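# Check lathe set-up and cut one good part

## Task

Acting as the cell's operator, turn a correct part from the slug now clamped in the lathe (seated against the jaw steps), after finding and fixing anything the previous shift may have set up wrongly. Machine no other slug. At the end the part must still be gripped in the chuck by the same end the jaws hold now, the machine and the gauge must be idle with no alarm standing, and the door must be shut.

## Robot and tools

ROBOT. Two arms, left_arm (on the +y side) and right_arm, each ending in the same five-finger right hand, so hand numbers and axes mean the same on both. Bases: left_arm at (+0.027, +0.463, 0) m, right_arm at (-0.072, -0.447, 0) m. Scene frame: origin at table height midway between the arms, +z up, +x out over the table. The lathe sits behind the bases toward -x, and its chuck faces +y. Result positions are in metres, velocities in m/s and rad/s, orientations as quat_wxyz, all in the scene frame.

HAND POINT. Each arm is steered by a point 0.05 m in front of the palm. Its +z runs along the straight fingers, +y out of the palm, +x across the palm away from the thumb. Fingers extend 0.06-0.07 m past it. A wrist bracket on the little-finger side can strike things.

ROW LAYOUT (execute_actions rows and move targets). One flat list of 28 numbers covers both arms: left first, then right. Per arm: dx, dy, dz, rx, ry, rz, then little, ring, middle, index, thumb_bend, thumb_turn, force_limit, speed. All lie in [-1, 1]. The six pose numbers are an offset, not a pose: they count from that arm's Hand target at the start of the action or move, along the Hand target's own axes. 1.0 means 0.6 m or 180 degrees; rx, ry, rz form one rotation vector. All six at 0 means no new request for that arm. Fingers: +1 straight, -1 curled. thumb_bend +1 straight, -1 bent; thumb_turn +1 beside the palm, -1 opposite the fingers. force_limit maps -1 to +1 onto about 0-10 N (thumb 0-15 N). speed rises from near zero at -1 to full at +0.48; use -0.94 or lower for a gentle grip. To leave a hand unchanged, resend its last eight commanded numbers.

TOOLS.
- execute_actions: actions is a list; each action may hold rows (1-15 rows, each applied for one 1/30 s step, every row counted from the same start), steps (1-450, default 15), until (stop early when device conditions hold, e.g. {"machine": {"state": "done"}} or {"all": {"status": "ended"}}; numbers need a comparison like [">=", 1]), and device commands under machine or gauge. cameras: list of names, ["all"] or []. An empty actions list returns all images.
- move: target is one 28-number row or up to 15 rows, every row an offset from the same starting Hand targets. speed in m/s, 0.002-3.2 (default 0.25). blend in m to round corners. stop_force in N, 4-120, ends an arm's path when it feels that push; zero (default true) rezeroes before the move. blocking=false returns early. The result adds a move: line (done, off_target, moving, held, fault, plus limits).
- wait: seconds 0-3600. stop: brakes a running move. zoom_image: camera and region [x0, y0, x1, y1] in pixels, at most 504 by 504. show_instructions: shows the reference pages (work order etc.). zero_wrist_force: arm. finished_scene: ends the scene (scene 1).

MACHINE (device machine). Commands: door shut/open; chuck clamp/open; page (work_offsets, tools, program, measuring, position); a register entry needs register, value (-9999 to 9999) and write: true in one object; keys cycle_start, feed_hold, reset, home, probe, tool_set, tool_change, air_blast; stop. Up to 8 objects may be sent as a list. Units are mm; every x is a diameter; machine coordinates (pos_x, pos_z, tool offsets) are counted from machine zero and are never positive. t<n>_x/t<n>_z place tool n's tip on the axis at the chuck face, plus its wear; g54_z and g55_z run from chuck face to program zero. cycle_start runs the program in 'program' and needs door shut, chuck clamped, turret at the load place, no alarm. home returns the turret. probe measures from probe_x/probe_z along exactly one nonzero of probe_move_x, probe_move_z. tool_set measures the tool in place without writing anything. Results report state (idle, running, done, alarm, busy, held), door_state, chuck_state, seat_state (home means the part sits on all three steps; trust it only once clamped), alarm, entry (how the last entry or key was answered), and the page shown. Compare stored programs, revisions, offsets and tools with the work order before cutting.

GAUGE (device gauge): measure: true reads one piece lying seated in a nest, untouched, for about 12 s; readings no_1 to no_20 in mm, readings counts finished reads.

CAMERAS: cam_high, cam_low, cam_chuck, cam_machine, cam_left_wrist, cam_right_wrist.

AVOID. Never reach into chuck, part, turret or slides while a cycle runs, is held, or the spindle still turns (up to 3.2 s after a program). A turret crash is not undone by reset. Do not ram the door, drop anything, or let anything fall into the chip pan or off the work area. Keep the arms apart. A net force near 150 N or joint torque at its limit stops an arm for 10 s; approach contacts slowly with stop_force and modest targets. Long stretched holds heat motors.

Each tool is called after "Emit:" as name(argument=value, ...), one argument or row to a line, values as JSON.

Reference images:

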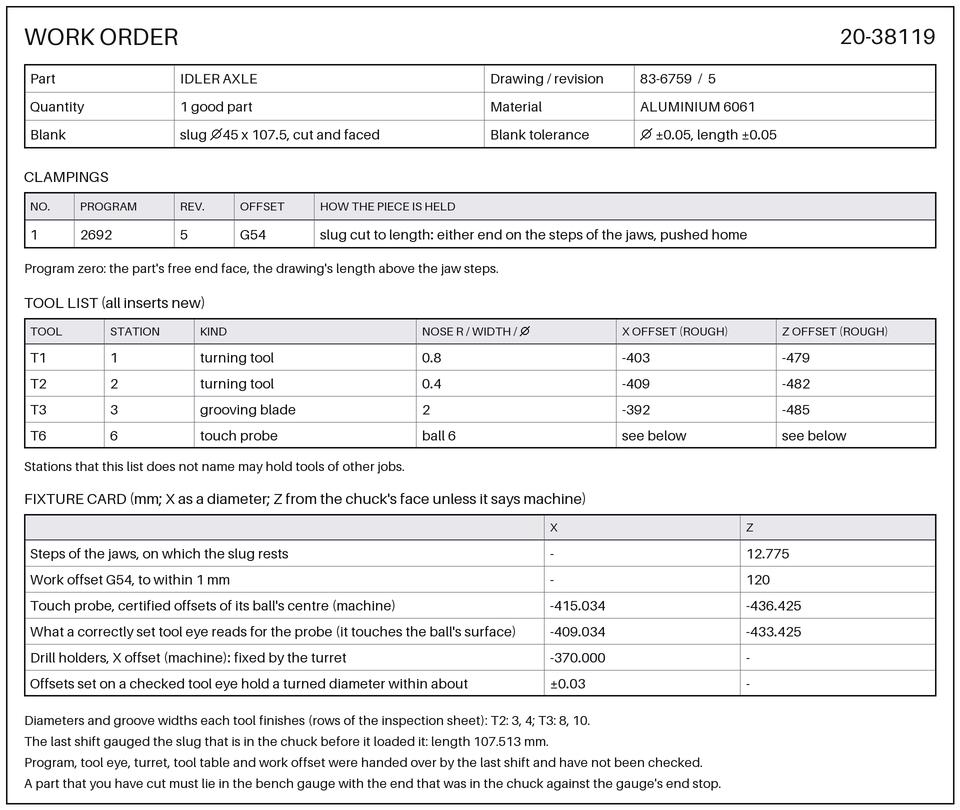

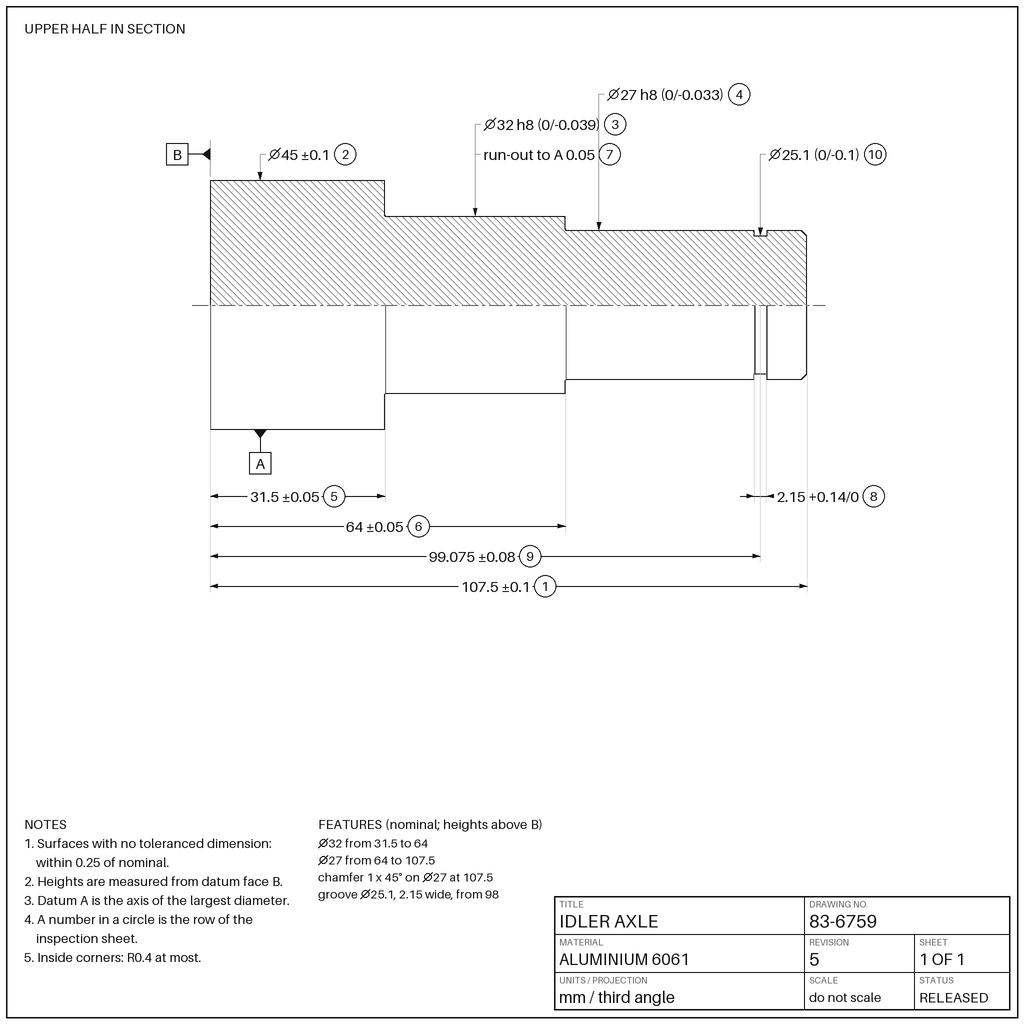

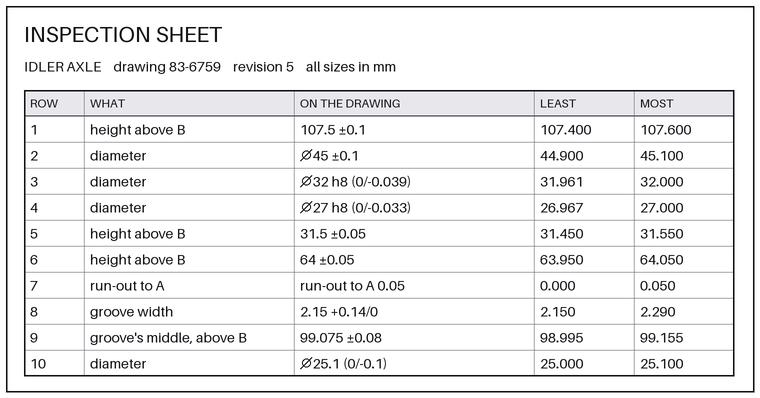

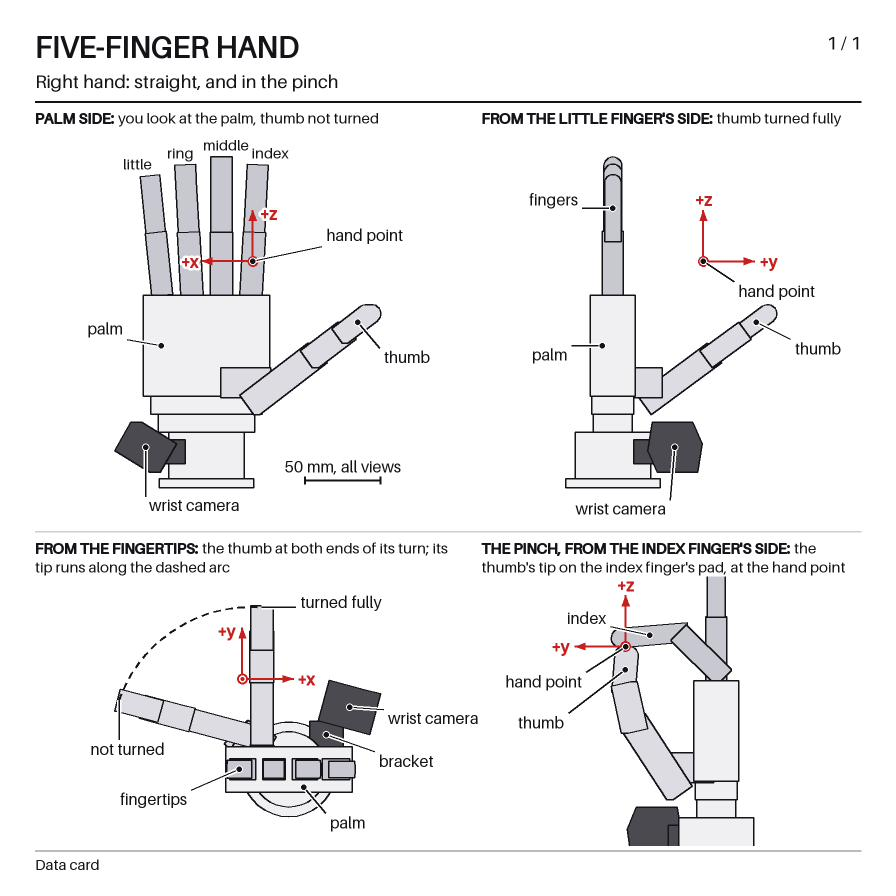

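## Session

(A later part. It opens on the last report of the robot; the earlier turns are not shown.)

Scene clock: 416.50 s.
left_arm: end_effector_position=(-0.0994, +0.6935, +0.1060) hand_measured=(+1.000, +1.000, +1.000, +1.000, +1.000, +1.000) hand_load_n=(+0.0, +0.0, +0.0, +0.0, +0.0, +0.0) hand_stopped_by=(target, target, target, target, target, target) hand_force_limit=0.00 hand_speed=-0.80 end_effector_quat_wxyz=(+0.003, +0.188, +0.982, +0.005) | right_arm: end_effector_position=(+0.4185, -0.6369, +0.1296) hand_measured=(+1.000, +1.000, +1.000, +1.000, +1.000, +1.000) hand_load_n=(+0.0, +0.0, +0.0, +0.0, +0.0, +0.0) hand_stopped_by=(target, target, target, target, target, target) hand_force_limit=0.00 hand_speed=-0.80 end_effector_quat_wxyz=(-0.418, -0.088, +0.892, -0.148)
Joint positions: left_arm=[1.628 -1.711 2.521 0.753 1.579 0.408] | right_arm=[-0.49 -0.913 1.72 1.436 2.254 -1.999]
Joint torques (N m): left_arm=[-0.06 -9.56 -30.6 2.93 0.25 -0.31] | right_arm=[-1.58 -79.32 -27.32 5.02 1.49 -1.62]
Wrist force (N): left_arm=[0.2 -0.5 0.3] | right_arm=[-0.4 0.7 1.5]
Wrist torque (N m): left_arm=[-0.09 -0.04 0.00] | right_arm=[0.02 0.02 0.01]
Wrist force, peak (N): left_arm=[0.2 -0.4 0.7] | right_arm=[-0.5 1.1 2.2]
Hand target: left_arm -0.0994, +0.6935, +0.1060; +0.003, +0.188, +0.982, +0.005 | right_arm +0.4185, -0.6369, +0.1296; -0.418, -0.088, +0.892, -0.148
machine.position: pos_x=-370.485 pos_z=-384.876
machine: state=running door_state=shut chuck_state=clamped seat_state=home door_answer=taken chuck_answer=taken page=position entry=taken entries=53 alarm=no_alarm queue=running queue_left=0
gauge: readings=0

Emit:
execute_actions(
  actions=[
    {"steps":240},
  ],
)

Emit:
execute_actions(
  actions=[
    {"steps":180},
  ],
)

Emit:
execute_actions(
  actions=[
    {"steps":120},
  ],
)

Emit:
execute_actions(
  actions=[
    {"steps":90},
  ],
)

Scene clock: 428.47 s.
left_arm: end_effector_position=(-0.0994, +0.6935, +0.1060) hand_measured=(+1.000, +1.000, +1.000, +1.000, +1.000, +1.000) hand_load_n=(+0.0, +0.0, +0.0, +0.0, +0.0, +0.0) hand_stopped_by=(target, target, target, target, target, target) hand_force_limit=0.00 hand_speed=-0.80 end_effector_quat_wxyz=(+0.003, +0.188, +0.982, +0.005) | right_arm: end_effector_position=(+0.4185, -0.6369, +0.1296) hand_measured=(+1.000, +1.000, +1.000, +1.000, +1.000, +1.000) hand_load_n=(+0.0, +0.0, +0.0, +0.0, +0.0, +0.0) hand_stopped_by=(target, target, target, target, target, target) hand_force_limit=0.00 hand_speed=-0.80 end_effector_quat_wxyz=(-0.418, -0.088, +0.892, -0.148)
Joint positions: left_arm=[1.628 -1.711 2.521 0.753 1.579 0.408] | right_arm=[-0.49 -0.913 1.72 1.436 2.254 -1.999]
Joint torques (N m): left_arm=[0.44 -5.74 -31.07 2.93 0.37 -0.02] | right_arm=[-1.61 -77.61 -27.24 5.45 1.4 -1.43]
Wrist force (N): left_arm=[0.6 -0.1 0.3] | right_arm=[-0.6 0.8 1.3]
Wrist torque (N m): left_arm=[-0.02 -0.11 0.03] | right_arm=[0.04 0.04 0.01]
Wrist force, peak (N): left_arm=[0.5 -0.6 0.6] | right_arm=[-0.2 0.6 2.2]
Hand target: left_arm -0.0994, +0.6935, +0.1060; +0.003, +0.188, +0.982, +0.005 | right_arm +0.4185, -0.6369, +0.1296; -0.418, -0.088, +0.892, -0.148
machine.position: pos_x=-374.882 pos_z=-369.036
machine: state=running door_state=shut chuck_state=clamped seat_state=home door_answer=taken chuck_answer=taken page=position entry=taken entries=53 alarm=no_alarm queue=running queue_left=0
gauge: readings=0

Scene clock: 434.67 s.
left_arm: end_effector_position=(-0.0994, +0.6935, +0.1060) hand_measured=(+1.000, +1.000, +1.000, +1.000, +1.000, +1.000) hand_load_n=(+0.0, +0.0, +0.0, +0.0, -0.5, +0.0) hand_stopped_by=(target, target, target, target, target, target) hand_force_limit=0.00 hand_speed=-0.80 end_effector_quat_wxyz=(+0.003, +0.188, +0.982, +0.005) | right_arm: end_effector_position=(+0.4185, -0.6369, +0.1296) hand_measured=(+1.000, +1.000, +1.000, +1.000, +1.000, +1.000) hand_load_n=(+0.0, +0.0, +0.0, +0.0, +0.0, +0.0) hand_stopped_by=(target, target, target, target, target, target) hand_force_limit=0.00 hand_speed=-0.80 end_effector_quat_wxyz=(-0.418, -0.088, +0.892, -0.148)
Joint positions: left_arm=[1.628 -1.711 2.521 0.753 1.579 0.408] | right_arm=[-0.49 -0.913 1.72 1.436 2.254 -1.999]
Joint torques (N m): left_arm=[0.23 -6.34 -29.59 3.18 -0.1 -0.25] | right_arm=[-1.3 -79.35 -26.42 5.14 1.88 -1.82]
Wrist force (N): left_arm=[0.1 -0.1 0.6] | right_arm=[-0.8 0.8 1.6]
Wrist torque (N m): left_arm=[-0.04 -0.03 0.00] | right_arm=[0.02 0.05 -0.01]
Wrist force, peak (N): left_arm=[0.6 -0.4 0.6] | right_arm=[-0.5 0.9 2.0]
Hand target: left_arm -0.0994, +0.6935, +0.1060; +0.003, +0.188, +0.982, +0.005 | right_arm +0.4185, -0.6369, +0.1296; -0.418, -0.088, +0.892, -0.148
machine.position: pos_x=-375.481 pos_z=-370.282
machine: state=running door_state=shut chuck_state=clamped seat_state=home door_answer=taken chuck_answer=taken page=position entry=taken entries=53 alarm=no_alarm queue=running queue_left=0
gauge: readings=0

Scene clock: 438.87 s.
left_arm: end_effector_position=(-0.0994, +0.6935, +0.1060) hand_measured=(+1.000, +1.000, +1.000, +1.000, +1.000, +1.000) hand_load_n=(+0.0, +0.0, +0.0, +0.0, +0.0, +0.0) hand_stopped_by=(target, target, target, target, target, target) hand_force_limit=0.00 hand_speed=-0.80 end_effector_quat_wxyz=(+0.003, +0.188, +0.982, +0.005) | right_arm: end_effector_position=(+0.4185, -0.6369, +0.1296) hand_measured=(+1.000, +1.000, +1.000, +1.000, +1.000, +1.000) hand_load_n=(+0.0, +0.0, +0.0, +0.0, +0.0, +0.0) hand_stopped_by=(target, target, target, target, target, target) hand_force_limit=0.00 hand_speed=-0.80 end_effector_quat_wxyz=(-0.418, -0.088, +0.892, -0.148)
Joint positions: left_arm=[1.628 -1.711 2.521 0.753 1.579 0.408] | right_arm=[-0.49 -0.913 1.72 1.436 2.254 -1.999]
Joint torques (N m): left_arm=[-0.59 -7.25 -30.54 2.76 0.15 -0.08] | right_arm=[1.51 -78.23 -27 5.53 1.8 -2]
Wrist force (N): left_arm=[0.5 0.1 0.1] | right_arm=[-0.5 0.3 1.9]
Wrist torque (N m): left_arm=[0.02 -0.07 0.03] | right_arm=[-0.06 0.01 -0.01]
Wrist force, peak (N): left_arm=[0.4 -0.4 0.6] | right_arm=[-0.4 0.4 2.3]
Hand target: left_arm -0.0994, +0.6935, +0.1060; +0.003, +0.188, +0.982, +0.005 | right_arm +0.4185, -0.6369, +0.1296; -0.418, -0.088, +0.892, -0.148
machine.position: pos_x=-373.309 pos_z=-401.746
machine: state=running door_state=shut chuck_state=clamped seat_state=home door_answer=taken chuck_answer=taken page=position entry=taken entries=53 alarm=no_alarm queue=running queue_left=0
gauge: readings=0

Scene clock: 442.07 s.
left_arm: end_effector_position=(-0.0994, +0.6935, +0.1060) hand_measured=(+1.000, +1.000, +1.000, +1.000, +1.000, +1.000) hand_load_n=(+0.0, +0.0, +0.0, +0.0, +0.0, +0.0) hand_stopped_by=(target, target, target, target, target, target) hand_force_limit=0.00 hand_speed=-0.80 end_effector_quat_wxyz=(+0.003, +0.188, +0.982, +0.005) | right_arm: end_effector_position=(+0.4185, -0.6369, +0.1296) hand_measured=(+1.000, +1.000, +1.000, +1.000, +1.000, +1.000) hand_load_n=(+0.0, +0.0, +0.0, +0.0, +0.0, +0.0) hand_stopped_by=(target, target, target, target, target, target) hand_force_limit=0.00 hand_speed=-0.80 end_effector_quat_wxyz=(-0.418, -0.088, +0.892, -0.148)
Joint positions: left_arm=[1.628 -1.711 2.521 0.753 1.579 0.408] | right_arm=[-0.49 -0.913 1.72 1.436 2.254 -1.999]
Joint torques (N m): left_arm=[-2.02 -5.89 -29.68 2.84 -0.44 -0.01] | right_arm=[2.41 -79.38 -27.35 5.34 1.43 -1.73]
Wrist force (N): left_arm=[0.2 0.0 0.1] | right_arm=[-0.4 0.4 1.8]
Wrist torque (N m): left_arm=[0.01 -0.04 0.01] | right_arm=[-0.04 0.01 0.00]
Wrist force, peak (N): left_arm=[0.7 -0.5 0.3] | right_arm=[-0.7 0.8 2.2]
Hand target: left_arm -0.0994, +0.6935, +0.1060; +0.003, +0.188, +0.982, +0.005 | right_arm +0.4185, -0.6369, +0.1296; -0.418, -0.088, +0.892, -0.148
machine.position: pos_x=+0.000 pos_z=-148.669
machine: state=running door_state=shut chuck_state=clamped seat_state=home door_answer=taken chuck_answer=taken page=position entry=taken entries=53 alarm=no_alarm queue=running queue_left=0
gauge: readings=0

Emit:
execute_actions(
  actions=[
    {"steps":45},
  ],
)

Emit:
execute_actions(
  actions=[
    {"steps":15},
  ],
)

Emit:
execute_actions(
  actions=[
    {"steps":15},
  ],
)

Emit:
execute_actions(
  actions=[
    {"steps":15},
  ],
)

Emit:
execute_actions(
  actions=[
    {"steps":15},
  ],
)

Emit:
execute_actions(
  actions=[
    {"steps":15},
  ],
)

Emit:
execute_actions(
  actions=[
    {"steps":15},
  ],
)

Emit:
execute_actions(
  actions=[
    {"steps":15},
  ],
)

Scene clock: 448.50 s.
left_arm: end_effector_position=(-0.0994, +0.6935, +0.1060) hand_measured=(+1.000, +1.000, +1.000, +1.000, +1.000, +1.000) hand_load_n=(+0.0, +0.0, +0.0, +0.0, +0.0, +0.0) hand_stopped_by=(target, target, target, target, target, target) hand_force_limit=0.00 hand_speed=-0.80 end_effector_quat_wxyz=(+0.003, +0.188, +0.982, +0.005) | right_arm: end_effector_position=(+0.4185, -0.6369, +0.1296) hand_measured=(+1.000, +1.000, +1.000, +1.000, +1.000, +1.000) hand_load_n=(+0.0, +0.0, +0.0, +0.0, +0.0, +0.0) hand_stopped_by=(target, target, target, target, target, target) hand_force_limit=0.00 hand_speed=-0.80 end_effector_quat_wxyz=(-0.418, -0.088, +0.892, -0.148)
Joint positions: left_arm=[1.628 -1.711 2.521 0.753 1.579 0.408] | right_arm=[-0.49 -0.913 1.72 1.436 2.254 -1.999]
Joint torques (N m): left_arm=[0 -7.49 -30.95 3.38 0.08 0.29] | right_arm=[0.41 -79.64 -26.94 5.64 1.35 -1.4]
Wrist force (N): left_arm=[0.3 -0.3 0.0] | right_arm=[-0.1 0.4 1.8]
Wrist torque (N m): left_arm=[-0.03 -0.04 0.01] | right_arm=[-0.04 -0.07 0.02]
Wrist force, peak (N): left_arm=[0.7 -0.4 0.0] | right_arm=[-0.5 0.8 2.2]
Hand target: left_arm -0.0994, +0.6935, +0.1060; +0.003, +0.188, +0.982, +0.005 | right_arm +0.4185, -0.6369, +0.1296; -0.418, -0.088, +0.892, -0.148
machine.position: pos_x=-376.322 pos_z=-382.275
machine: state=running door_state=shut chuck_state=clamped seat_state=home door_answer=taken chuck_answer=taken page=position entry=taken entries=53 alarm=no_alarm queue=running queue_left=0
gauge: readings=0

Scene clock: 449.20 s.
left_arm: end_effector_position=(-0.0994, +0.6935, +0.1060) hand_measured=(+1.000, +1.000, +1.000, +1.000, +1.000, +1.000) hand_load_n=(+0.0, +0.0, -0.5, +0.0, +0.0, +0.0) hand_stopped_by=(target, target, target, target, target, target) hand_force_limit=0.00 hand_speed=-0.80 end_effector_quat_wxyz=(+0.003, +0.188, +0.982, +0.005) | right_arm: end_effector_position=(+0.4185, -0.6369, +0.1296) hand_measured=(+1.000, +1.000, +1.000, +1.000, +1.000, +1.000) hand_load_n=(+0.0, +0.0, +0.0, +0.0, +0.0, +0.0) hand_stopped_by=(target, target, target, target, target, target) hand_force_limit=0.00 hand_speed=-0.80 end_effector_quat_wxyz=(-0.418, -0.088, +0.892, -0.148)
Joint positions: left_arm=[1.628 -1.711 2.521 0.753 1.579 0.408] | right_arm=[-0.49 -0.913 1.72 1.436 2.254 -1.999]
Joint torques (N m): left_arm=[0.53 -5 -28.81 3.11 0.05 0.01] | right_arm=[-2.07 -77.2 -27.8 5.6 1.34 -1.41]
Wrist force (N): left_arm=[0.5 -0.3 0.2] | right_arm=[-0.1 0.8 1.6]
Wrist torque (N m): left_arm=[-0.03 -0.09 0.02] | right_arm=[0.03 -0.05 0.03]
Wrist force, peak (N): left_arm=[0.7 0.2 -0.3] | right_arm=[-0.7 0.8 2.0]
Hand target: left_arm -0.0994, +0.6935, +0.1060; +0.003, +0.188, +0.982, +0.005 | right_arm +0.4185, -0.6369, +0.1296; -0.418, -0.088, +0.892, -0.148
machine.position: pos_x=-376.322 pos_z=-385.262
machine: state=running door_state=shut chuck_state=clamped seat_state=home door_answer=taken chuck_answer=taken page=position entry=taken entries=53 alarm=no_alarm queue=running queue_left=0
gauge: readings=0

Scene clock: 449.90 s.
left_arm: end_effector_position=(-0.0994, +0.6935, +0.1060) hand_measured=(+1.000, +1.000, +1.000, +1.000, +1.000, +1.000) hand_load_n=(+0.0, +0.0, +0.0, +0.0, +0.0, +0.0) hand_stopped_by=(target, target, target, target, target, target) hand_force_limit=0.00 hand_speed=-0.80 end_effector_quat_wxyz=(+0.003, +0.188, +0.982, +0.005) | right_arm: end_effector_position=(+0.4185, -0.6369, +0.1296) hand_measured=(+1.000, +1.000, +1.000, +1.000, +1.000, +1.000) hand_load_n=(+0.0, +0.0, +0.0, +0.0, +0.0, +0.0) hand_stopped_by=(target, target, target, target, target, target) hand_force_limit=0.00 hand_speed=-0.80 end_effector_quat_wxyz=(-0.418, -0.088, +0.892, -0.148)
Joint positions: left_arm=[1.628 -1.711 2.521 0.753 1.579 0.408] | right_arm=[-0.49 -0.913 1.72 1.436 2.254 -1.999]
Joint torques (N m): left_arm=[-1.18 -7.18 -30.99 2.5 0.35 0.23] | right_arm=[-4.63 -76.59 -25.76 5.05 1.61 -2.19]
Wrist force (N): left_arm=[0.2 0.1 -0.1] | right_arm=[-0.2 0.4 1.8]
Wrist torque (N m): left_arm=[0.04 -0.04 0.02] | right_arm=[-0.03 -0.04 0.01]
Wrist force, peak (N): left_arm=[0.3 0.2 0.5] | right_arm=[-0.4 0.9 2.1]
Hand target: left_arm -0.0994, +0.6935, +0.1060; +0.003, +0.188, +0.982, +0.005 | right_arm +0.4185, -0.6369, +0.1296; -0.418, -0.088, +0.892, -0.148
machine.position: pos_x=-376.322 pos_z=-388.249
machine: state=running door_state=shut chuck_state=clamped seat_state=home door_answer=taken chuck_answer=taken page=position entry=taken entries=53 alarm=no_alarm queue=running queue_left=0
gauge: readings=0

Scene clock: 450.60 s.
left_arm: end_effector_position=(-0.0994, +0.6935, +0.1060) hand_measured=(+1.000, +1.000, +1.000, +1.000, +1.000, +1.000) hand_load_n=(+0.5, +0.0, +0.0, +0.0, -0.5, +0.0) hand_stopped_by=(target, target, target, target, target, target) hand_force_limit=0.00 hand_speed=-0.80 end_effector_quat_wxyz=(+0.003, +0.188, +0.982, +0.005) | right_arm: end_effector_position=(+0.4185, -0.6369, +0.1296) hand_measured=(+1.000, +1.000, +1.000, +1.000, +1.000, +1.000) hand_load_n=(+0.5, +0.0, +0.0, +0.0, +0.0, +0.0) hand_stopped_by=(target, target, target, target, target, target) hand_force_limit=0.00 hand_speed=-0.80 end_effector_quat_wxyz=(-0.418, -0.088, +0.892, -0.148)
Joint positions: left_arm=[1.628 -1.711 2.521 0.753 1.579 0.408] | right_arm=[-0.49 -0.913 1.72 1.436 2.254 -1.999]
Joint torques (N m): left_arm=[-0.38 -4.65 -30.24 2.54 0.11 0.04] | right_arm=[-0.35 -76.01 -26.7 5.43 1.58 -1.37]
Wrist force (N): left_arm=[0.5 -0.3 0.2] | right_arm=[-0.2 0.2 2.1]
Wrist torque (N m): left_arm=[-0.04 -0.09 0.02] | right_arm=[-0.09 -0.04 0.01]
Wrist force, peak (N): left_arm=[0.2 -0.6 0.4] | right_arm=[-0.2 0.5 2.3]
Hand target: left_arm -0.0994, +0.6935, +0.1060; +0.003, +0.188, +0.982, +0.005 | right_arm +0.4185, -0.6369, +0.1296; -0.418, -0.088, +0.892, -0.148
machine.position: pos_x=-376.322 pos_z=-391.235
machine: state=running door_state=shut chuck_state=clamped seat_state=home door_answer=taken chuck_answer=taken page=position entry=taken entries=53 alarm=no_alarm queue=running queue_left=0
gauge: readings=0

Scene clock: 451.30 s.
left_arm: end_effector_position=(-0.0994, +0.6935, +0.1060) hand_measured=(+1.000, +1.000, +1.000, +1.000, +1.000, +1.000) hand_load_n=(+0.0, +0.0, +0.0, +0.0, +0.0, +0.0) hand_stopped_by=(target, target, target, target, target, target) hand_force_limit=0.00 hand_speed=-0.80 end_effector_quat_wxyz=(+0.003, +0.188, +0.982, +0.005) | right_arm: end_effector_position=(+0.4185, -0.6369, +0.1296) hand_measured=(+1.000, +1.000, +1.000, +1.000, +1.000, +1.000) hand_load_n=(+0.0, +0.0, +0.0, +0.0, +0.0, +0.0) hand_stopped_by=(target, target, target, target, target, target) hand_force_limit=0.00 hand_speed=-0.80 end_effector_quat_wxyz=(-0.418, -0.088, +0.892, -0.148)
Joint positions: left_arm=[1.628 -1.711 2.521 0.753 1.579 0.408] | right_arm=[-0.49 -0.913 1.72 1.436 2.254 -1.999]
Joint torques (N m): left_arm=[-1.03 -3.67 -29 2.48 0.29 -0.11] | right_arm=[-0.35 -80.93 -25.93 5.2 1.47 -1.45]
Wrist force (N): left_arm=[0.0 -0.1 0.0] | right_arm=[-0.2 0.7 1.9]
Wrist torque (N m): left_arm=[0.00 -0.01 0.00] | right_arm=[-0.01 -0.05 0.03]
Wrist force, peak (N): left_arm=[0.5 -0.2 0.3] | right_arm=[-0.5 0.3 2.3]
Hand target: left_arm -0.0994, +0.6935, +0.1060; +0.003, +0.188, +0.982, +0.005 | right_arm +0.4185, -0.6369, +0.1296; -0.418, -0.088, +0.892, -0.148
machine.position: pos_x=-376.322 pos_z=-394.222
machine: state=running door_state=shut chuck_state=clamped seat_state=home door_answer=taken chuck_answer=taken page=position entry=taken entries=53 alarm=no_alarm queue=running queue_left=0
gauge: readings=0

Scene clock: 452.00 s.
left_arm: end_effector_position=(-0.0994, +0.6935, +0.1060) hand_measured=(+1.000, +1.000, +1.000, +1.000, +1.000, +1.000) hand_load_n=(+0.0, +0.0, +0.0, +0.0, +0.0, +0.0) hand_stopped_by=(target, target, target, target, target, target) hand_force_limit=0.00 hand_speed=-0.80 end_effector_quat_wxyz=(+0.003, +0.188, +0.982, +0.005) | right_arm: end_effector_position=(+0.4185, -0.6369, +0.1296) hand_measured=(+1.000, +1.000, +1.000, +1.000, +1.000, +1.000) hand_load_n=(+0.0, +0.0, +0.0, +0.0, +0.0, +0.0) hand_stopped_by=(target, target, target, target, target, target) hand_force_limit=0.00 hand_speed=-0.80 end_effector_quat_wxyz=(-0.418, -0.088, +0.892, -0.148)
Joint positions: left_arm=[1.628 -1.711 2.521 0.753 1.579 0.408] | right_arm=[-0.49 -0.913 1.72 1.436 2.254 -1.999]
Joint torques (N m): left_arm=[1.57 -6.53 -30.61 2.85 0.1 -0.3] | right_arm=[-0.26 -77.79 -27.02 5.32 1.66 -1.17]
Wrist force (N): left_arm=[0.5 0.1 -0.1] | right_arm=[-0.4 0.8 1.7]
Wrist torque (N m): left_arm=[0.03 -0.08 0.03] | right_arm=[0.03 0.00 0.01]
Wrist force, peak (N): left_arm=[0.9 -0.3 0.4] | right_arm=[-0.2 0.7 2.4]
Hand target: left_arm -0.0994, +0.6935, +0.1060; +0.003, +0.188, +0.982, +0.005 | right_arm +0.4185, -0.6369, +0.1296; -0.418, -0.088, +0.892, -0.148
machine.position: pos_x=-376.322 pos_z=-397.209
machine: state=running door_state=shut chuck_state=clamped seat_state=home door_answer=taken chuck_answer=taken page=position entry=taken entries=53 alarm=no_alarm queue=running queue_left=0
gauge: readings=0

Scene clock: 452.70 s.
left_arm: end_effector_position=(-0.0994, +0.6935, +0.1060) hand_measured=(+1.000, +1.000, +1.000, +1.000, +1.000, +1.000) hand_load_n=(+0.0, +0.0, +0.0, +0.0, +0.0, +0.0) hand_stopped_by=(target, target, target, target, target, target) hand_force_limit=0.00 hand_speed=-0.80 end_effector_quat_wxyz=(+0.003, +0.188, +0.982, +0.005) | right_arm: end_effector_position=(+0.4185, -0.6369, +0.1296) hand_measured=(+1.000, +1.000, +1.000, +1.000, +1.000, +1.000) hand_load_n=(+0.0, +0.0, +0.0, +0.5, +0.0, +0.0) hand_stopped_by=(target, target, target, target, target, target) hand_force_limit=0.00 hand_speed=-0.80 end_effector_quat_wxyz=(-0.418, -0.088, +0.892, -0.148)
Joint positions: left_arm=[1.628 -1.711 2.521 0.753 1.579 0.408] | right_arm=[-0.49 -0.913 1.72 1.436 2.254 -1.999]
Joint torques (N m): left_arm=[0.22 -7.04 -29.52 3.19 -0.16 0.09] | right_arm=[-2.65 -76.1 -26.45 5.5 2.01 -1.79]
Wrist force (N): left_arm=[0.5 -0.3 -0.3] | right_arm=[-0.3 0.7 2.0]
Wrist torque (N m): left_arm=[-0.01 -0.08 0.02] | right_arm=[-0.01 -0.01 0.02]
Wrist force, peak (N): left_arm=[0.4 0.0 0.6] | right_arm=[-0.2 0.9 2.1]
Hand target: left_arm -0.0994, +0.6935, +0.1060; +0.003, +0.188, +0.982, +0.005 | right_arm +0.4185, -0.6369, +0.1296; -0.418, -0.088, +0.892, -0.148
machine.position: pos_x=-376.322 pos_z=-400.195
machine: state=running door_state=shut chuck_state=clamped seat_state=home door_answer=taken chuck_answer=taken page=position entry=taken entries=53 alarm=no_alarm queue=running queue_left=0
gauge: readings=0

Scene clock: 453.40 s.
left_arm: end_effector_position=(-0.0994, +0.6935, +0.1060) hand_measured=(+1.000, +1.000, +1.000, +1.000, +1.000, +1.000) hand_load_n=(+0.0, +0.0, +0.0, +0.0, +0.0, +0.0) hand_stopped_by=(target, target, target, target, target, target) hand_force_limit=0.00 hand_speed=-0.80 end_effector_quat_wxyz=(+0.003, +0.188, +0.982, +0.005) | right_arm: end_effector_position=(+0.4185, -0.6369, +0.1296) hand_measured=(+1.000, +1.000, +1.000, +1.000, +1.000, +1.000) hand_load_n=(+0.0, +0.0, +0.0, +0.0, +0.0, +0.0) hand_stopped_by=(target, target, target, target, target, target) hand_force_limit=0.00 hand_speed=-0.80 end_effector_quat_wxyz=(-0.418, -0.088, +0.892, -0.148)
Joint positions: left_arm=[1.628 -1.711 2.521 0.753 1.579 0.408] | right_arm=[-0.49 -0.913 1.72 1.436 2.254 -1.999]
Joint torques (N m): left_arm=[-1.22 -6.64 -30.45 3.12 -0.11 -0.13] | right_arm=[-0.13 -76.97 -27.04 5.1 1.72 -1.32]
Wrist force (N): left_arm=[0.3 -0.4 0.1] | right_arm=[-0.3 0.8 1.9]
Wrist torque (N m): left_arm=[-0.07 -0.06 0.01] | right_arm=[0.01 -0.02 0.01]
Wrist force, peak (N): left_arm=[0.7 0.1 0.7] | right_arm=[-0.6 0.9 2.1]
Hand target: left_arm -0.0994, +0.6935, +0.1060; +0.003, +0.188, +0.982, +0.005 | right_arm +0.4185, -0.6369, +0.1296; -0.418, -0.088, +0.892, -0.148
machine.position: pos_x=-376.322 pos_z=-403.182
machine: state=running door_state=shut chuck_state=clamped seat_state=home door_answer=taken chuck_answer=taken page=position entry=taken entries=53 alarm=no_alarm queue=running queue_left=0
gauge: readings=0

Emit:
execute_actions(
  actions=[
    {"steps":450,"until":{"machine":{"state":["!=","running"]}}},
  ],
)

Emit:
execute_actions(
  actions=[
    {"steps":300,"until":{"machine":{"state":["!=","running"]}}},
  ],
)

Emit:
execute_actions(
  actions=[
    {"steps":300,"until":{"machine":{"state":["!=","running"]}}},
  ],
)

Scene clock: 476.40 s.
left_arm: end_effector_position=(-0.0994, +0.6935, +0.1060) hand_measured=(+1.000, +1.000, +1.000, +1.000, +1.000, +1.000) hand_load_n=(+0.0, +0.0, +0.0, +0.0, +0.0, +0.0) hand_stopped_by=(target, target, target, target, target, target) hand_force_limit=0.00 hand_speed=-0.80 end_effector_quat_wxyz=(+0.003, +0.188, +0.982, +0.005) | right_arm: end_effector_position=(+0.4185, -0.6369, +0.1296) hand_measured=(+1.000, +1.000, +1.000, +1.000, +1.000, +1.000) hand_load_n=(+0.0, +0.0, +0.0, +0.0, +0.0, +0.0) hand_stopped_by=(target, target, target, target, target, target) hand_force_limit=0.00 hand_speed=-0.80 end_effector_quat_wxyz=(-0.418, -0.088, +0.892, -0.148)
Joint positions: left_arm=[1.628 -1.711 2.521 0.753 1.579 0.408] | right_arm=[-0.49 -0.913 1.72 1.436 2.254 -1.999]
Joint torques (N m): left_arm=[-0.41 -5.47 -29.83 3.18 0.07 0.08] | right_arm=[0.27 -78.06 -26.84 5.66 1.55 -1.93]
Wrist force (N): left_arm=[0.5 -0.5 0.1] | right_arm=[-0.3 0.4 1.8]
Wrist torque (N m): left_arm=[-0.06 -0.09 0.02] | right_arm=[-0.05 -0.02 0.01]
Wrist force, peak (N): left_arm=[0.1 -0.7 0.5] | right_arm=[-0.3 1.0 2.2]
Hand target: left_arm -0.0994, +0.6935, +0.1060; +0.003, +0.188, +0.982, +0.005 | right_arm +0.4185, -0.6369, +0.1296; -0.418, -0.088, +0.892, -0.148
machine.position: pos_x=+0.000 pos_z=-116.919
machine: state=running door_state=shut chuck_state=clamped seat_state=home door_answer=taken chuck_answer=taken page=position entry=taken entries=53 alarm=no_alarm queue=running queue_left=0
gauge: readings=0

Scene clock: 484.10 s.
left_arm: end_effector_position=(-0.0994, +0.6935, +0.1060) hand_measured=(+1.000, +1.000, +1.000, +1.000, +1.000, +1.000) hand_load_n=(+0.0, +0.0, +0.0, +0.0, +0.0, +0.0) hand_stopped_by=(target, target, target, target, target, target) hand_force_limit=0.00 hand_speed=-0.80 end_effector_quat_wxyz=(+0.003, +0.188, +0.982, +0.005) | right_arm: end_effector_position=(+0.4185, -0.6369, +0.1296) hand_measured=(+1.000, +1.000, +1.000, +1.000, +1.000, +1.000) hand_load_n=(+0.0, +0.0, +0.0, +0.0, +0.0, +0.0) hand_stopped_by=(target, target, target, target, target, target) hand_force_limit=0.00 hand_speed=-0.80 end_effector_quat_wxyz=(-0.418, -0.088, +0.892, -0.148)
Joint positions: left_arm=[1.628 -1.711 2.521 0.753 1.579 0.408] | right_arm=[-0.49 -0.913 1.72 1.436 2.254 -1.999]
Joint torques (N m): left_arm=[-2.22 -4.47 -30.22 2.84 0.01 0.3] | right_arm=[0.71 -77.03 -26.52 5.61 1.82 -1.3]
Wrist force (N): left_arm=[0.5 0.1 -0.2] | right_arm=[-0.2 0.8 1.8]
Wrist torque (N m): left_arm=[0.04 -0.06 0.03] | right_arm=[0.02 -0.05 0.03]
Wrist force, peak (N): left_arm=[0.8 -0.3 -0.2] | right_arm=[-0.3 0.6 2.4]
Hand target: left_arm -0.0994, +0.6935, +0.1060; +0.003, +0.188, +0.982, +0.005 | right_arm +0.4185, -0.6369, +0.1296; -0.418, -0.088, +0.892, -0.148
machine.position: pos_x=+0.000 pos_z=+0.000
machine: state=done door_state=shut chuck_state=clamped seat_state=home door_answer=taken chuck_answer=taken page=position entry=taken entries=53 alarm=no_alarm queue=done queue_left=0
gauge: readings=0

Scene clock: 484.33 s.
left_arm: end_effector_position=(-0.0994, +0.6935, +0.1060) hand_measured=(+1.000, +1.000, +1.000, +1.000, +1.000, +1.000) hand_load_n=(+0.0, +0.0, +0.0, +0.0, +0.0, +0.0) hand_stopped_by=(target, target, target, target, target, target) hand_force_limit=0.00 hand_speed=-0.80 end_effector_quat_wxyz=(+0.003, +0.188, +0.982, +0.005) | right_arm: end_effector_position=(+0.4185, -0.6369, +0.1296) hand_measured=(+1.000, +1.000, +1.000, +1.000, +1.000, +1.000) hand_load_n=(+0.0, +0.0, +0.0, +0.0, +0.0, +0.0) hand_stopped_by=(target, target, target, target, target, target) hand_force_limit=0.00 hand_speed=-0.80 end_effector_quat_wxyz=(-0.418, -0.088, +0.892, -0.148)
Joint positions: left_arm=[1.628 -1.711 2.521 0.753 1.579 0.408] | right_arm=[-0.49 -0.913 1.72 1.436 2.254 -1.999]
Joint torques (N m): left_arm=[0.36 -6.06 -30.11 3.36 0.09 0.39] | right_arm=[1.05 -77.57 -25.97 5.58 1.19 -1.55]
Wrist force (N): left_arm=[0.5 -0.1 0.1] | right_arm=[-0.3 0.7 1.6]
Wrist torque (N m): left_arm=[-0.01 -0.09 0.03] | right_arm=[0.02 -0.01 0.01]
Wrist force, peak (N): left_arm=[0.5 -0.2 0.2] | right_arm=[-0.6 0.7 2.1]
Hand target: left_arm -0.0994, +0.6935, +0.1060; +0.003, +0.188, +0.982, +0.005 | right_arm +0.4185, -0.6369, +0.1296; -0.418, -0.088, +0.892, -0.148
machine.position: pos_x=+0.000 pos_z=+0.000
machine: state=done door_state=shut chuck_state=clamped seat_state=home door_answer=taken chuck_answer=taken page=position entry=taken entries=53 alarm=no_alarm queue=done queue_left=0
gauge: readings=0

Emit:
execute_actions(
  actions=[
    {"machine":[{"register":"tool_call","value":6,"write":true},{"tool_change":true},{"page":"measuring","register":"probe_x","value":48,"write":true},{"register":"probe_z","value":60,"write":true},{"register":"probe_move_z","value":0,"write":true},{"register":"probe_move_x","value":-18,"write":true},{"probe":true}],"steps":450,"until":{"machine":{"queue":["!=","running"],"state":["!=","busy"]}}},
  ],
)

Scene clock: 518.83 s.
left_arm: end_effector_position=(-0.0994, +0.6935, +0.1060) hand_measured=(+1.000, +1.000, +1.000, +1.000, +1.000, +1.000) hand_load_n=(+0.0, +0.0, +0.0, +0.0, +0.0, +0.0) hand_stopped_by=(target, target, target, target, target, target) hand_force_limit=0.00 hand_speed=-0.80 end_effector_quat_wxyz=(+0.003, +0.188, +0.982, +0.005) | right_arm: end_effector_position=(+0.4185, -0.6369, +0.1296) hand_measured=(+1.000, +1.000, +1.000, +1.000, +1.000, +1.000) hand_load_n=(+0.0, +0.0, +0.0, +0.0, +0.0, +0.0) hand_stopped_by=(target, target, target, target, target, target) hand_force_limit=0.00 hand_speed=-0.80 end_effector_quat_wxyz=(-0.418, -0.088, +0.892, -0.148)
Joint positions: left_arm=[1.628 -1.711 2.521 0.753 1.579 0.408] | right_arm=[-0.49 -0.913 1.72 1.436 2.254 -1.999]
Joint torques (N m): left_arm=[-2.34 -4.44 -30.61 2.67 0.39 -0.24] | right_arm=[-0.79 -76.98 -26.85 5.46 1.37 -1.37]
Wrist force (N): left_arm=[0.4 -0.2 0.0] | right_arm=[-0.3 0.8 1.9]
Wrist torque (N m): left_arm=[-0.01 -0.06 0.01] | right_arm=[0.02 -0.02 0.02]
Wrist force, peak (N): left_arm=[0.6 -0.4 0.7] | right_arm=[0.0 0.6 2.7]
Hand target: left_arm -0.0994, +0.6935, +0.1060; +0.003, +0.188, +0.982, +0.005 | right_arm +0.4185, -0.6369, +0.1296; -0.418, -0.088, +0.892, -0.148
machine.measuring: probe_x=+48.000 probe_z=+60.000 probe_move_x=-18.000 probe_move_z=+0.000 probe_radius=+2.992 eye_x=+58.749 eye_z=+153.422 probe_touched=+1 probe_found_x=+32.269 probe_found_z=+60.000 set_x=-408.602 set_z=-481.722
machine: state=done door_state=shut chuck_state=clamped seat_state=home door_answer=taken chuck_answer=taken page=measuring entry=taken entries=60 alarm=no_alarm queue=done queue_left=0
gauge: readings=0

Emit:
execute_actions(
  actions=[
    {"machine":[{"register":"probe_z","value":52,"write":true,"probe":true}],"steps":450,"until":{"machine":{"queue":["!=","running"],"state":["!=","busy"]}}},
    {"machine":[{"register":"probe_z","value":72,"write":true,"probe":true}],"steps":450,"until":{"machine":{"queue":["!=","running"],"state":["!=","busy"]}}},
    {"machine":[{"register":"probe_x","value":-37,"write":true},{"register":"probe_z","value":95,"write":true},{"register":"probe_move_x","value":10,"write":true,"probe":true}],"steps":450,"until":{"machine":{"queue":["!=","running"],"state":["!=","busy"]}}},
  ],
)

Emit:
execute_actions(
  actions=[
    {"machine":[{"register":"probe_x","value":43,"write":true},{"register":"probe_z","value":95,"write":true},{"register":"probe_move_x","value":-18,"write":true,"probe":true}],"steps":450,"until":{"machine":{"queue":["!=","running"],"state":["!=","busy"]}}},
  ],
)

Emit:
execute_actions(
  actions=[
    {"machine":[{"register":"probe_z","value":112,"write":true,"probe":true}],"steps":450,"until":{"machine":{"queue":["!=","running"],"state":["!=","busy"]}}},
  ],
)

Emit:
execute_actions(
  actions=[
    {"machine":[{"register":"probe_z","value":85,"write":true,"probe":true}],"steps":450,"until":{"machine":{"queue":["!=","running"],"state":["!=","busy"]}}},
  ],
)

Scene clock: 541.67 s.
left_arm: end_effector_position=(-0.0994, +0.6935, +0.1060) hand_measured=(+1.000, +1.000, +1.000, +1.000, +1.000, +1.000) hand_load_n=(+0.0, +0.0, +0.0, +0.0, +0.0, +0.0) hand_stopped_by=(target, target, target, target, target, target) hand_force_limit=0.00 hand_speed=-0.80 end_effector_quat_wxyz=(+0.003, +0.188, +0.982, +0.005) | right_arm: end_effector_position=(+0.4185, -0.6369, +0.1296) hand_measured=(+1.000, +1.000, +1.000, +1.000, +1.000, +1.000) hand_load_n=(+0.0, +0.0, +0.0, +0.0, +0.0, +0.0) hand_stopped_by=(target, target, target, target, target, target) hand_force_limit=0.00 hand_speed=-0.80 end_effector_quat_wxyz=(-0.418, -0.088, +0.892, -0.148)
Joint positions: left_arm=[1.628 -1.711 2.521 0.753 1.579 0.408] | right_arm=[-0.49 -0.913 1.72 1.436 2.254 -1.999]
Joint torques (N m): left_arm=[-2.53 -4.44 -30.7 2.64 0.34 0] | right_arm=[-0.06 -81.75 -25.88 5.41 1.76 -1.95]
Wrist force (N): left_arm=[0.5 0.0 0.2] | right_arm=[-0.5 1.1 1.9]
Wrist torque (N m): left_arm=[0.01 -0.08 0.03] | right_arm=[0.06 0.00 0.02]
Wrist force, peak (N): left_arm=[0.6 -0.1 0.9] | right_arm=[-0.1 0.3 2.7]
Hand target: left_arm -0.0994, +0.6935, +0.1060; +0.003, +0.188, +0.982, +0.005 | right_arm +0.4185, -0.6369, +0.1296; -0.418, -0.088, +0.892, -0.148
machine.measuring: probe_x=-37.000 probe_z=+95.000 probe_move_x=+10.000 probe_move_z=+0.000 probe_radius=+2.992 eye_x=+58.749 eye_z=+153.422 probe_touched=+0 probe_found_x=+0.000 probe_found_z=+0.000 set_x=-408.602 set_z=-481.722
machine: state=alarm door_state=shut chuck_state=clamped seat_state=home door_answer=taken chuck_answer=taken page=measuring entry=taken entries=68 alarm=probe_obstructed queue=dropped queue_left=0
gauge: readings=0

Scene clock: 542.33 s.
left_arm: end_effector_position=(-0.0994, +0.6935, +0.1060) hand_measured=(+1.000, +1.000, +1.000, +1.000, +1.000, +1.000) hand_load_n=(+0.0, +0.0, +0.0, +0.0, +0.0, +0.0) hand_stopped_by=(target, target, target, target, target, target) hand_force_limit=0.00 hand_speed=-0.80 end_effector_quat_wxyz=(+0.003, +0.188, +0.982, +0.005) | right_arm: end_effector_position=(+0.4185, -0.6369, +0.1296) hand_measured=(+1.000, +1.000, +1.000, +1.000, +1.000, +1.000) hand_load_n=(+0.0, +0.0, +0.0, +0.0, +0.0, +0.0) hand_stopped_by=(target, target, target, target, target, target) hand_force_limit=0.00 hand_speed=-0.80 end_effector_quat_wxyz=(-0.418, -0.088, +0.892, -0.148)
Joint positions: left_arm=[1.628 -1.711 2.521 0.753 1.579 0.408] | right_arm=[-0.49 -0.913 1.72 1.436 2.254 -1.999]
Joint torques (N m): left_arm=[0.65 -4.51 -31.62 2.59 0.52 -0.36] | right_arm=[0.18 -78.33 -25.51 5.57 1.6 -1.42]
Wrist force (N): left_arm=[0.5 -0.1 0.3] | right_arm=[-0.1 0.3 2.0]
Wrist torque (N m): left_arm=[-0.03 -0.08 0.02] | right_arm=[-0.06 -0.04 0.01]
Wrist force, peak (N): left_arm=[0.5 -0.2 0.6] | right_arm=[-0.4 0.6 2.4]
Hand target: left_arm -0.0994, +0.6935, +0.1060; +0.003, +0.188, +0.982, +0.005 | right_arm +0.4185, -0.6369, +0.1296; -0.418, -0.088, +0.892, -0.148
machine.measuring: probe_x=+43.000 probe_z=+95.000 probe_move_x=-18.000 probe_move_z=+0.000 probe_radius=+2.992 eye_x=+58.749 eye_z=+153.422 probe_touched=+0 probe_found_x=+0.000 probe_found_z=+0.000 set_x=-408.602 set_z=-481.722
machine: state=alarm door_state=shut chuck_state=clamped seat_state=home door_answer=taken chuck_answer=taken page=measuring entry=refused_alarm entries=72 alarm=probe_obstructed queue=dropped queue_left=0
gauge: readings=0

Scene clock: 542.60 s.
left_arm: end_effector_position=(-0.0994, +0.6935, +0.1060) hand_measured=(+1.000, +1.000, +1.000, +1.000, +1.000, +1.000) hand_load_n=(+0.0, +0.0, +0.0, +0.0, -0.5, +0.0) hand_stopped_by=(target, target, target, target, target, target) hand_force_limit=0.00 hand_speed=-0.80 end_effector_quat_wxyz=(+0.003, +0.188, +0.982, +0.005) | right_arm: end_effector_position=(+0.4185, -0.6369, +0.1296) hand_measured=(+1.000, +1.000, +1.000, +1.000, +1.000, +1.000) hand_load_n=(+0.0, +0.0, +0.0, +0.0, +0.0, +0.0) hand_stopped_by=(target, target, target, target, target, target) hand_force_limit=0.00 hand_speed=-0.80 end_effector_quat_wxyz=(-0.418, -0.088, +0.892, -0.148)
Joint positions: left_arm=[1.628 -1.711 2.521 0.753 1.579 0.408] | right_arm=[-0.49 -0.913 1.72 1.436 2.254 -1.999]
Joint torques (N m): left_arm=[-0.52 -4.8 -30.12 2.85 0.45 -0.02] | right_arm=[-2.93 -76.23 -26.37 5.47 1.69 -2.12]
Wrist force (N): left_arm=[0.3 -0.1 0.3] | right_arm=[-0.3 0.6 1.9]
Wrist torque (N m): left_arm=[-0.02 -0.06 0.01] | right_arm=[-0.02 -0.02 0.01]
Wrist force, peak (N): left_arm=[0.6 0.1 0.3] | right_arm=[-0.6 0.6 2.4]
Hand target: left_arm -0.0994, +0.6935, +0.1060; +0.003, +0.188, +0.982, +0.005 | right_arm +0.4185, -0.6369, +0.1296; -0.418, -0.088, +0.892, -0.148
machine.measuring: probe_x=+43.000 probe_z=+112.000 probe_move_x=-18.000 probe_move_z=+0.000 probe_radius=+2.992 eye_x=+58.749 eye_z=+153.422 probe_touched=+0 probe_found_x=+0.000 probe_found_z=+0.000 set_x=-408.602 set_z=-481.722
machine: state=alarm door_state=shut chuck_state=clamped seat_state=home door_answer=taken chuck_answer=taken page=measuring entry=refused_alarm entries=74 alarm=probe_obstructed queue=dropped queue_left=0
gauge: readings=0

Scene clock: 542.87 s.
left_arm: end_effector_position=(-0.0994, +0.6935, +0.1060) hand_measured=(+1.000, +1.000, +1.000, +1.000, +1.000, +1.000) hand_load_n=(+0.0, -0.5, +0.0, +0.0, -0.5, +0.0) hand_stopped_by=(target, target, target, target, target, target) hand_force_limit=0.00 hand_speed=-0.80 end_effector_quat_wxyz=(+0.003, +0.188, +0.982, +0.005) | right_arm: end_effector_position=(+0.4185, -0.6369, +0.1296) hand_measured=(+1.000, +1.000, +1.000, +1.000, +1.000, +1.000) hand_load_n=(+0.0, +0.0, +0.0, +0.0, +0.0, +0.0) hand_stopped_by=(target, target, target, target, target, target) hand_force_limit=0.00 hand_speed=-0.80 end_effector_quat_wxyz=(-0.418, -0.088, +0.892, -0.148)
Joint positions: left_arm=[1.628 -1.711 2.521 0.753 1.579 0.408] | right_arm=[-0.49 -0.913 1.72 1.436 2.254 -1.999]
Joint torques (N m): left_arm=[0.14 -8.69 -31.09 3.07 -0.09 0.46] | right_arm=[-0.93 -79.35 -25.95 5.79 2.27 -1.34]
Wrist force (N): left_arm=[0.4 -0.1 0.0] | right_arm=[-0.2 0.3 2.4]
Wrist torque (N m): left_arm=[0.00 -0.06 0.02] | right_arm=[-0.09 -0.07 0.02]
Wrist force, peak (N): left_arm=[0.8 0.0 0.3] | right_arm=[-0.4 0.6 2.3]
Hand target: left_arm -0.0994, +0.6935, +0.1060; +0.003, +0.188, +0.982, +0.005 | right_arm +0.4185, -0.6369, +0.1296; -0.418, -0.088, +0.892, -0.148
machine.measuring: probe_x=+43.000 probe_z=+85.000 probe_move_x=-18.000 probe_move_z=+0.000 probe_radius=+2.992 eye_x=+58.749 eye_z=+153.422 probe_touched=+0 probe_found_x=+0.000 probe_found_z=+0.000 set_x=-408.602 set_z=-481.722
machine: state=alarm door_state=shut chuck_state=clamped seat_state=home door_answer=taken chuck_answer=taken page=measuring entry=refused_alarm entries=76 alarm=probe_obstructed queue=dropped queue_left=0
gauge: readings=0

Emit:
execute_actions(
  actions=[
    {"machine":[{"reset":true},{"register":"probe_x","value":48,"write":true},{"register":"probe_z","value":52,"write":true},{"register":"probe_move_x","value":-18,"write":true,"probe":true}],"steps":450,"until":{"machine":{"queue":["!=","running"],"state":["!=","busy"]}}},
  ],
)

Emit:
execute_actions(
  actions=[
    {"machine":[{"register":"probe_z","value":72,"write":true},{"probe":true}],"steps":450,"until":{"machine":{"queue":["!=","running"],"state":["!=","busy"]}}},
  ],
)

Emit:
execute_actions(
  actions=[
    {"machine":[{"register":"probe_z","value":85,"write":true},{"register":"probe_move_x","value":-24,"write":true},{"probe":true}],"steps":450,"until":{"machine":{"queue":["!=","running"],"state":["!=","busy"]}}},
  ],
)

Emit:
execute_actions(
  actions=[
    {"machine":[{"register":"probe_z","value":112,"write":true},{"probe":true}],"steps":450,"until":{"machine":{"queue":["!=","running"],"state":["!=","busy"]}}},
  ],
)

Scene clock: 554.27 s.
left_arm: end_effector_position=(-0.0994, +0.6935, +0.1060) hand_measured=(+1.000, +1.000, +1.000, +1.000, +1.000, +1.000) hand_load_n=(+0.0, +0.5, +0.0, +0.0, +0.0, +0.0) hand_stopped_by=(target, target, target, target, target, target) hand_force_limit=0.00 hand_speed=-0.80 end_effector_quat_wxyz=(+0.003, +0.188, +0.982, +0.005) | right_arm: end_effector_position=(+0.4185, -0.6369, +0.1296) hand_measured=(+1.000, +1.000, +1.000, +1.000, +1.000, +1.000) hand_load_n=(+0.0, +0.0, +0.0, +0.0, +0.0, +0.0) hand_stopped_by=(target, target, target, target, target, target) hand_force_limit=0.00 hand_speed=-0.80 end_effector_quat_wxyz=(-0.418, -0.088, +0.892, -0.148)
Joint positions: left_arm=[1.628 -1.711 2.521 0.753 1.579 0.408] | right_arm=[-0.49 -0.913 1.72 1.436 2.254 -1.999]
Joint torques (N m): left_arm=[-0.87 -6.34 -31.59 2.86 -0.02 -0.5] | right_arm=[-1.24 -78.85 -26.9 5.57 1.28 -1.51]
Wrist force (N): left_arm=[0.5 -0.2 0.3] | right_arm=[-0.1 0.9 2.4]
Wrist torque (N m): left_arm=[-0.04 -0.09 0.02] | right_arm=[0.00 -0.07 0.03]
Wrist force, peak (N): left_arm=[0.6 -0.4 0.6] | right_arm=[-0.2 0.8 2.6]
Hand target: left_arm -0.0994, +0.6935, +0.1060; +0.003, +0.188, +0.982, +0.005 | right_arm +0.4185, -0.6369, +0.1296; -0.418, -0.088, +0.892, -0.148
machine.measuring: probe_x=+48.000 probe_z=+52.000 probe_move_x=-18.000 probe_move_z=+0.000 probe_radius=+2.992 eye_x=+58.749 eye_z=+153.422 probe_touched=+1 probe_found_x=+32.267 probe_found_z=+52.000 set_x=-408.602 set_z=-481.722
machine: state=done door_state=shut chuck_state=clamped seat_state=home door_answer=taken chuck_answer=taken page=measuring entry=taken entries=81 alarm=no_alarm queue=done queue_left=0
gauge: readings=0

Scene clock: 560.07 s.
left_arm: end_effector_position=(-0.0994, +0.6935, +0.1060) hand_measured=(+1.000, +1.000, +1.000, +1.000, +1.000, +1.000) hand_load_n=(+0.0, +0.0, +0.0, +0.5, +0.0, +0.0) hand_stopped_by=(target, target, target, target, target, target) hand_force_limit=0.00 hand_speed=-0.80 end_effector_quat_wxyz=(+0.003, +0.188, +0.982, +0.005) | right_arm: end_effector_position=(+0.4185, -0.6369, +0.1296) hand_measured=(+1.000, +1.000, +1.000, +1.000, +1.000, +1.000) hand_load_n=(+0.0, +0.0, +0.0, +0.0, +0.0, +0.0) hand_stopped_by=(target, target, target, target, target, target) hand_force_limit=0.00 hand_speed=-0.80 end_effector_quat_wxyz=(-0.418, -0.088, +0.892, -0.148)
Joint positions: left_arm=[1.628 -1.711 2.521 0.753 1.579 0.408] | right_arm=[-0.49 -0.913 1.72 1.436 2.254 -1.999]
Joint torques (N m): left_arm=[1.21 -5.08 -31.46 2.96 0.32 -0.31] | right_arm=[1.09 -79.72 -27.76 5.79 1.2 -1.81]
Wrist force (N): left_arm=[0.5 -0.2 -0.3] | right_arm=[-0.4 0.6 2.3]
Wrist torque (N m): left_arm=[0.01 -0.06 0.02] | right_arm=[-0.04 -0.03 0.01]
Wrist force, peak (N): left_arm=[0.4 -0.4 0.6] | right_arm=[-0.2 0.8 2.6]
Hand target: left_arm -0.0994, +0.6935, +0.1060; +0.003, +0.188, +0.982, +0.005 | right_arm +0.4185, -0.6369, +0.1296; -0.418, -0.088, +0.892, -0.148
machine.measuring: probe_x=+48.000 probe_z=+72.000 probe_move_x=-18.000 probe_move_z=+0.000 probe_radius=+2.992 eye_x=+58.749 eye_z=+153.422 probe_touched=+1 probe_found_x=+32.268 probe_found_z=+72.000 set_x=-408.602 set_z=-481.722
machine: state=done door_state=shut chuck_state=clamped seat_state=home door_answer=taken chuck_answer=taken page=measuring entry=taken entries=83 alarm=no_alarm queue=done queue_left=0
gauge: readings=0

Scene clock: 566.33 s.
left_arm: end_effector_position=(-0.0994, +0.6935, +0.1060) hand_measured=(+1.000, +1.000, +1.000, +1.000, +1.000, +1.000) hand_load_n=(+0.0, +0.0, +0.0, +0.0, -0.5, +0.0) hand_stopped_by=(target, target, target, target, target, target) hand_force_limit=0.00 hand_speed=-0.80 end_effector_quat_wxyz=(+0.003, +0.188, +0.982, +0.005) | right_arm: end_effector_position=(+0.4185, -0.6369, +0.1296) hand_measured=(+1.000, +1.000, +1.000, +1.000, +1.000, +1.000) hand_load_n=(+0.0, +0.0, +0.0, +0.0, +0.0, +0.0) hand_stopped_by=(target, target, target, target, target, target) hand_force_limit=0.00 hand_speed=-0.80 end_effector_quat_wxyz=(-0.418, -0.088, +0.892, -0.148)
Joint positions: left_arm=[1.628 -1.711 2.521 0.753 1.579 0.408] | right_arm=[-0.49 -0.913 1.72 1.436 2.254 -1.999]
Joint torques (N m): left_arm=[-0.63 -5.5 -32.04 2.72 0.41 -0.07] | right_arm=[0.23 -76.76 -27.01 5.49 1.41 -1.38]
Wrist force (N): left_arm=[0.2 -0.2 0.2] | right_arm=[-0.3 0.7 1.9]
Wrist torque (N m): left_arm=[-0.02 -0.03 0.00] | right_arm=[0.01 -0.02 0.02]
Wrist force, peak (N): left_arm=[0.8 -0.6 0.3] | right_arm=[-0.4 1.0 2.5]
Hand target: left_arm -0.0994, +0.6935, +0.1060; +0.003, +0.188, +0.982, +0.005 | right_arm +0.4185, -0.6369, +0.1296; -0.418, -0.088, +0.892, -0.148
machine.measuring: probe_x=+48.000 probe_z=+85.000 probe_move_x=-24.000 probe_move_z=+0.000 probe_radius=+2.992 eye_x=+58.749 eye_z=+153.422 probe_touched=+1 probe_found_x=+27.270 probe_found_z=+85.000 set_x=-408.602 set_z=-481.722
machine: state=done door_state=shut chuck_state=clamped seat_state=home door_answer=taken chuck_answer=taken page=measuring entry=taken entries=86 alarm=no_alarm queue=done queue_left=0
gauge: readings=0

Scene clock: 572.27 s.
left_arm: end_effector_position=(-0.0994, +0.6935, +0.1060) hand_measured=(+1.000, +1.000, +1.000, +1.000, +1.000, +1.000) hand_load_n=(+0.0, +0.0, +0.0, +0.0, +0.0, +0.0) hand_stopped_by=(target, target, target, target, target, target) hand_force_limit=0.00 hand_speed=-0.80 end_effector_quat_wxyz=(+0.003, +0.188, +0.982, +0.005) | right_arm: end_effector_position=(+0.4185, -0.6369, +0.1296) hand_measured=(+1.000, +1.000, +1.000, +1.000, +1.000, +1.000) hand_load_n=(+0.0, +0.0, +0.0, +0.0, +0.0, +0.0) hand_stopped_by=(target, target, target, target, target, target) hand_force_limit=0.00 hand_speed=-0.80 end_effector_quat_wxyz=(-0.418, -0.088, +0.892, -0.148)
Joint positions: left_arm=[1.628 -1.711 2.521 0.753 1.579 0.408] | right_arm=[-0.49 -0.913 1.72 1.436 2.254 -1.999]
Joint torques (N m): left_arm=[0.05 -2.52 -29.92 3.3 0.4 -0.14] | right_arm=[-2.2 -78.02 -27.32 5.89 1.22 -1.7]
Wrist force (N): left_arm=[0.3 0.0 0.3] | right_arm=[-0.2 0.4 1.9]
Wrist torque (N m): left_arm=[0.00 -0.07 0.02] | right_arm=[-0.04 -0.04 0.01]
Wrist force, peak (N): left_arm=[0.6 -0.4 0.4] | right_arm=[-0.6 0.9 2.7]
Hand target: left_arm -0.0994, +0.6935, +0.1060; +0.003, +0.188, +0.982, +0.005 | right_arm +0.4185, -0.6369, +0.1296; -0.418, -0.088, +0.892, -0.148
machine.measuring: probe_x=+48.000 probe_z=+112.000 probe_move_x=-24.000 probe_move_z=+0.000 probe_radius=+2.992 eye_x=+58.749 eye_z=+153.422 probe_touched=+1 probe_found_x=+27.271 probe_found_z=+112.000 set_x=-408.602 set_z=-481.722
machine: state=done door_state=shut chuck_state=clamped seat_state=home door_answer=taken chuck_answer=taken page=measuring entry=taken entries=88 alarm=no_alarm queue=done queue_left=0
gauge: readings=0

Emit:
execute_actions(
  actions=[
    {"machine":[{"register":"probe_x","value":39,"write":true},{"register":"probe_z","value":55,"write":true},{"register":"probe_move_x","value":0,"write":true},{"register":"probe_move_z","value":-14,"write":true},{"probe":true}],"steps":450,"until":{"machine":{"queue":["!=","running"],"state":["!=","busy"]}}},
  ],
)

Scene clock: 587.30 s.
left_arm: end_effector_position=(-0.0994, +0.6935, +0.1060) hand_measured=(+1.000, +1.000, +1.000, +1.000, +1.000, +1.000) hand_load_n=(+0.0, +0.0, +0.0, +0.0, +0.0, +0.0) hand_stopped_by=(target, target, target, target, target, target) hand_force_limit=0.00 hand_speed=-0.80 end_effector_quat_wxyz=(+0.003, +0.188, +0.982, +0.005) | right_arm: end_effector_position=(+0.4185, -0.6369, +0.1296) hand_measured=(+1.000, +1.000, +1.000, +1.000, +1.000, +1.000) hand_load_n=(+0.0, +0.0, +0.0, +0.0, +0.0, +0.0) hand_stopped_by=(target, target, target, target, target, target) hand_force_limit=0.00 hand_speed=-0.80 end_effector_quat_wxyz=(-0.418, -0.088, +0.892, -0.148)
Joint positions: left_arm=[1.628 -1.711 2.521 0.753 1.579 0.408] | right_arm=[-0.49 -0.913 1.72 1.436 2.254 -1.999]
Joint torques (N m): left_arm=[-0.66 -3.96 -31.74 3.03 0.22 -0.07] | right_arm=[0.32 -80.38 -27.52 5.61 1.09 -1.66]
Wrist force (N): left_arm=[0.3 -0.2 0.4] | right_arm=[-0.2 0.3 2.2]
Wrist torque (N m): left_arm=[-0.04 -0.06 0.00] | right_arm=[-0.07 -0.05 0.01]
Wrist force, peak (N): left_arm=[0.7 0.0 0.7] | right_arm=[-0.8 0.9 2.6]
Hand target: left_arm -0.0994, +0.6935, +0.1060; +0.003, +0.188, +0.982, +0.005 | right_arm +0.4185, -0.6369, +0.1296; -0.418, -0.088, +0.892, -0.148
machine.measuring: probe_x=+39.000 probe_z=+55.000 probe_move_x=+0.000 probe_move_z=-14.000 probe_radius=+2.992 eye_x=+58.749 eye_z=+153.422 probe_touched=+1 probe_found_x=+39.000 probe_found_z=+45.144 set_x=-408.602 set_z=-481.722
machine: state=done door_state=shut chuck_state=clamped seat_state=home door_answer=taken chuck_answer=taken page=measuring entry=taken entries=93 alarm=no_alarm queue=done queue_left=0
gauge: readings=0


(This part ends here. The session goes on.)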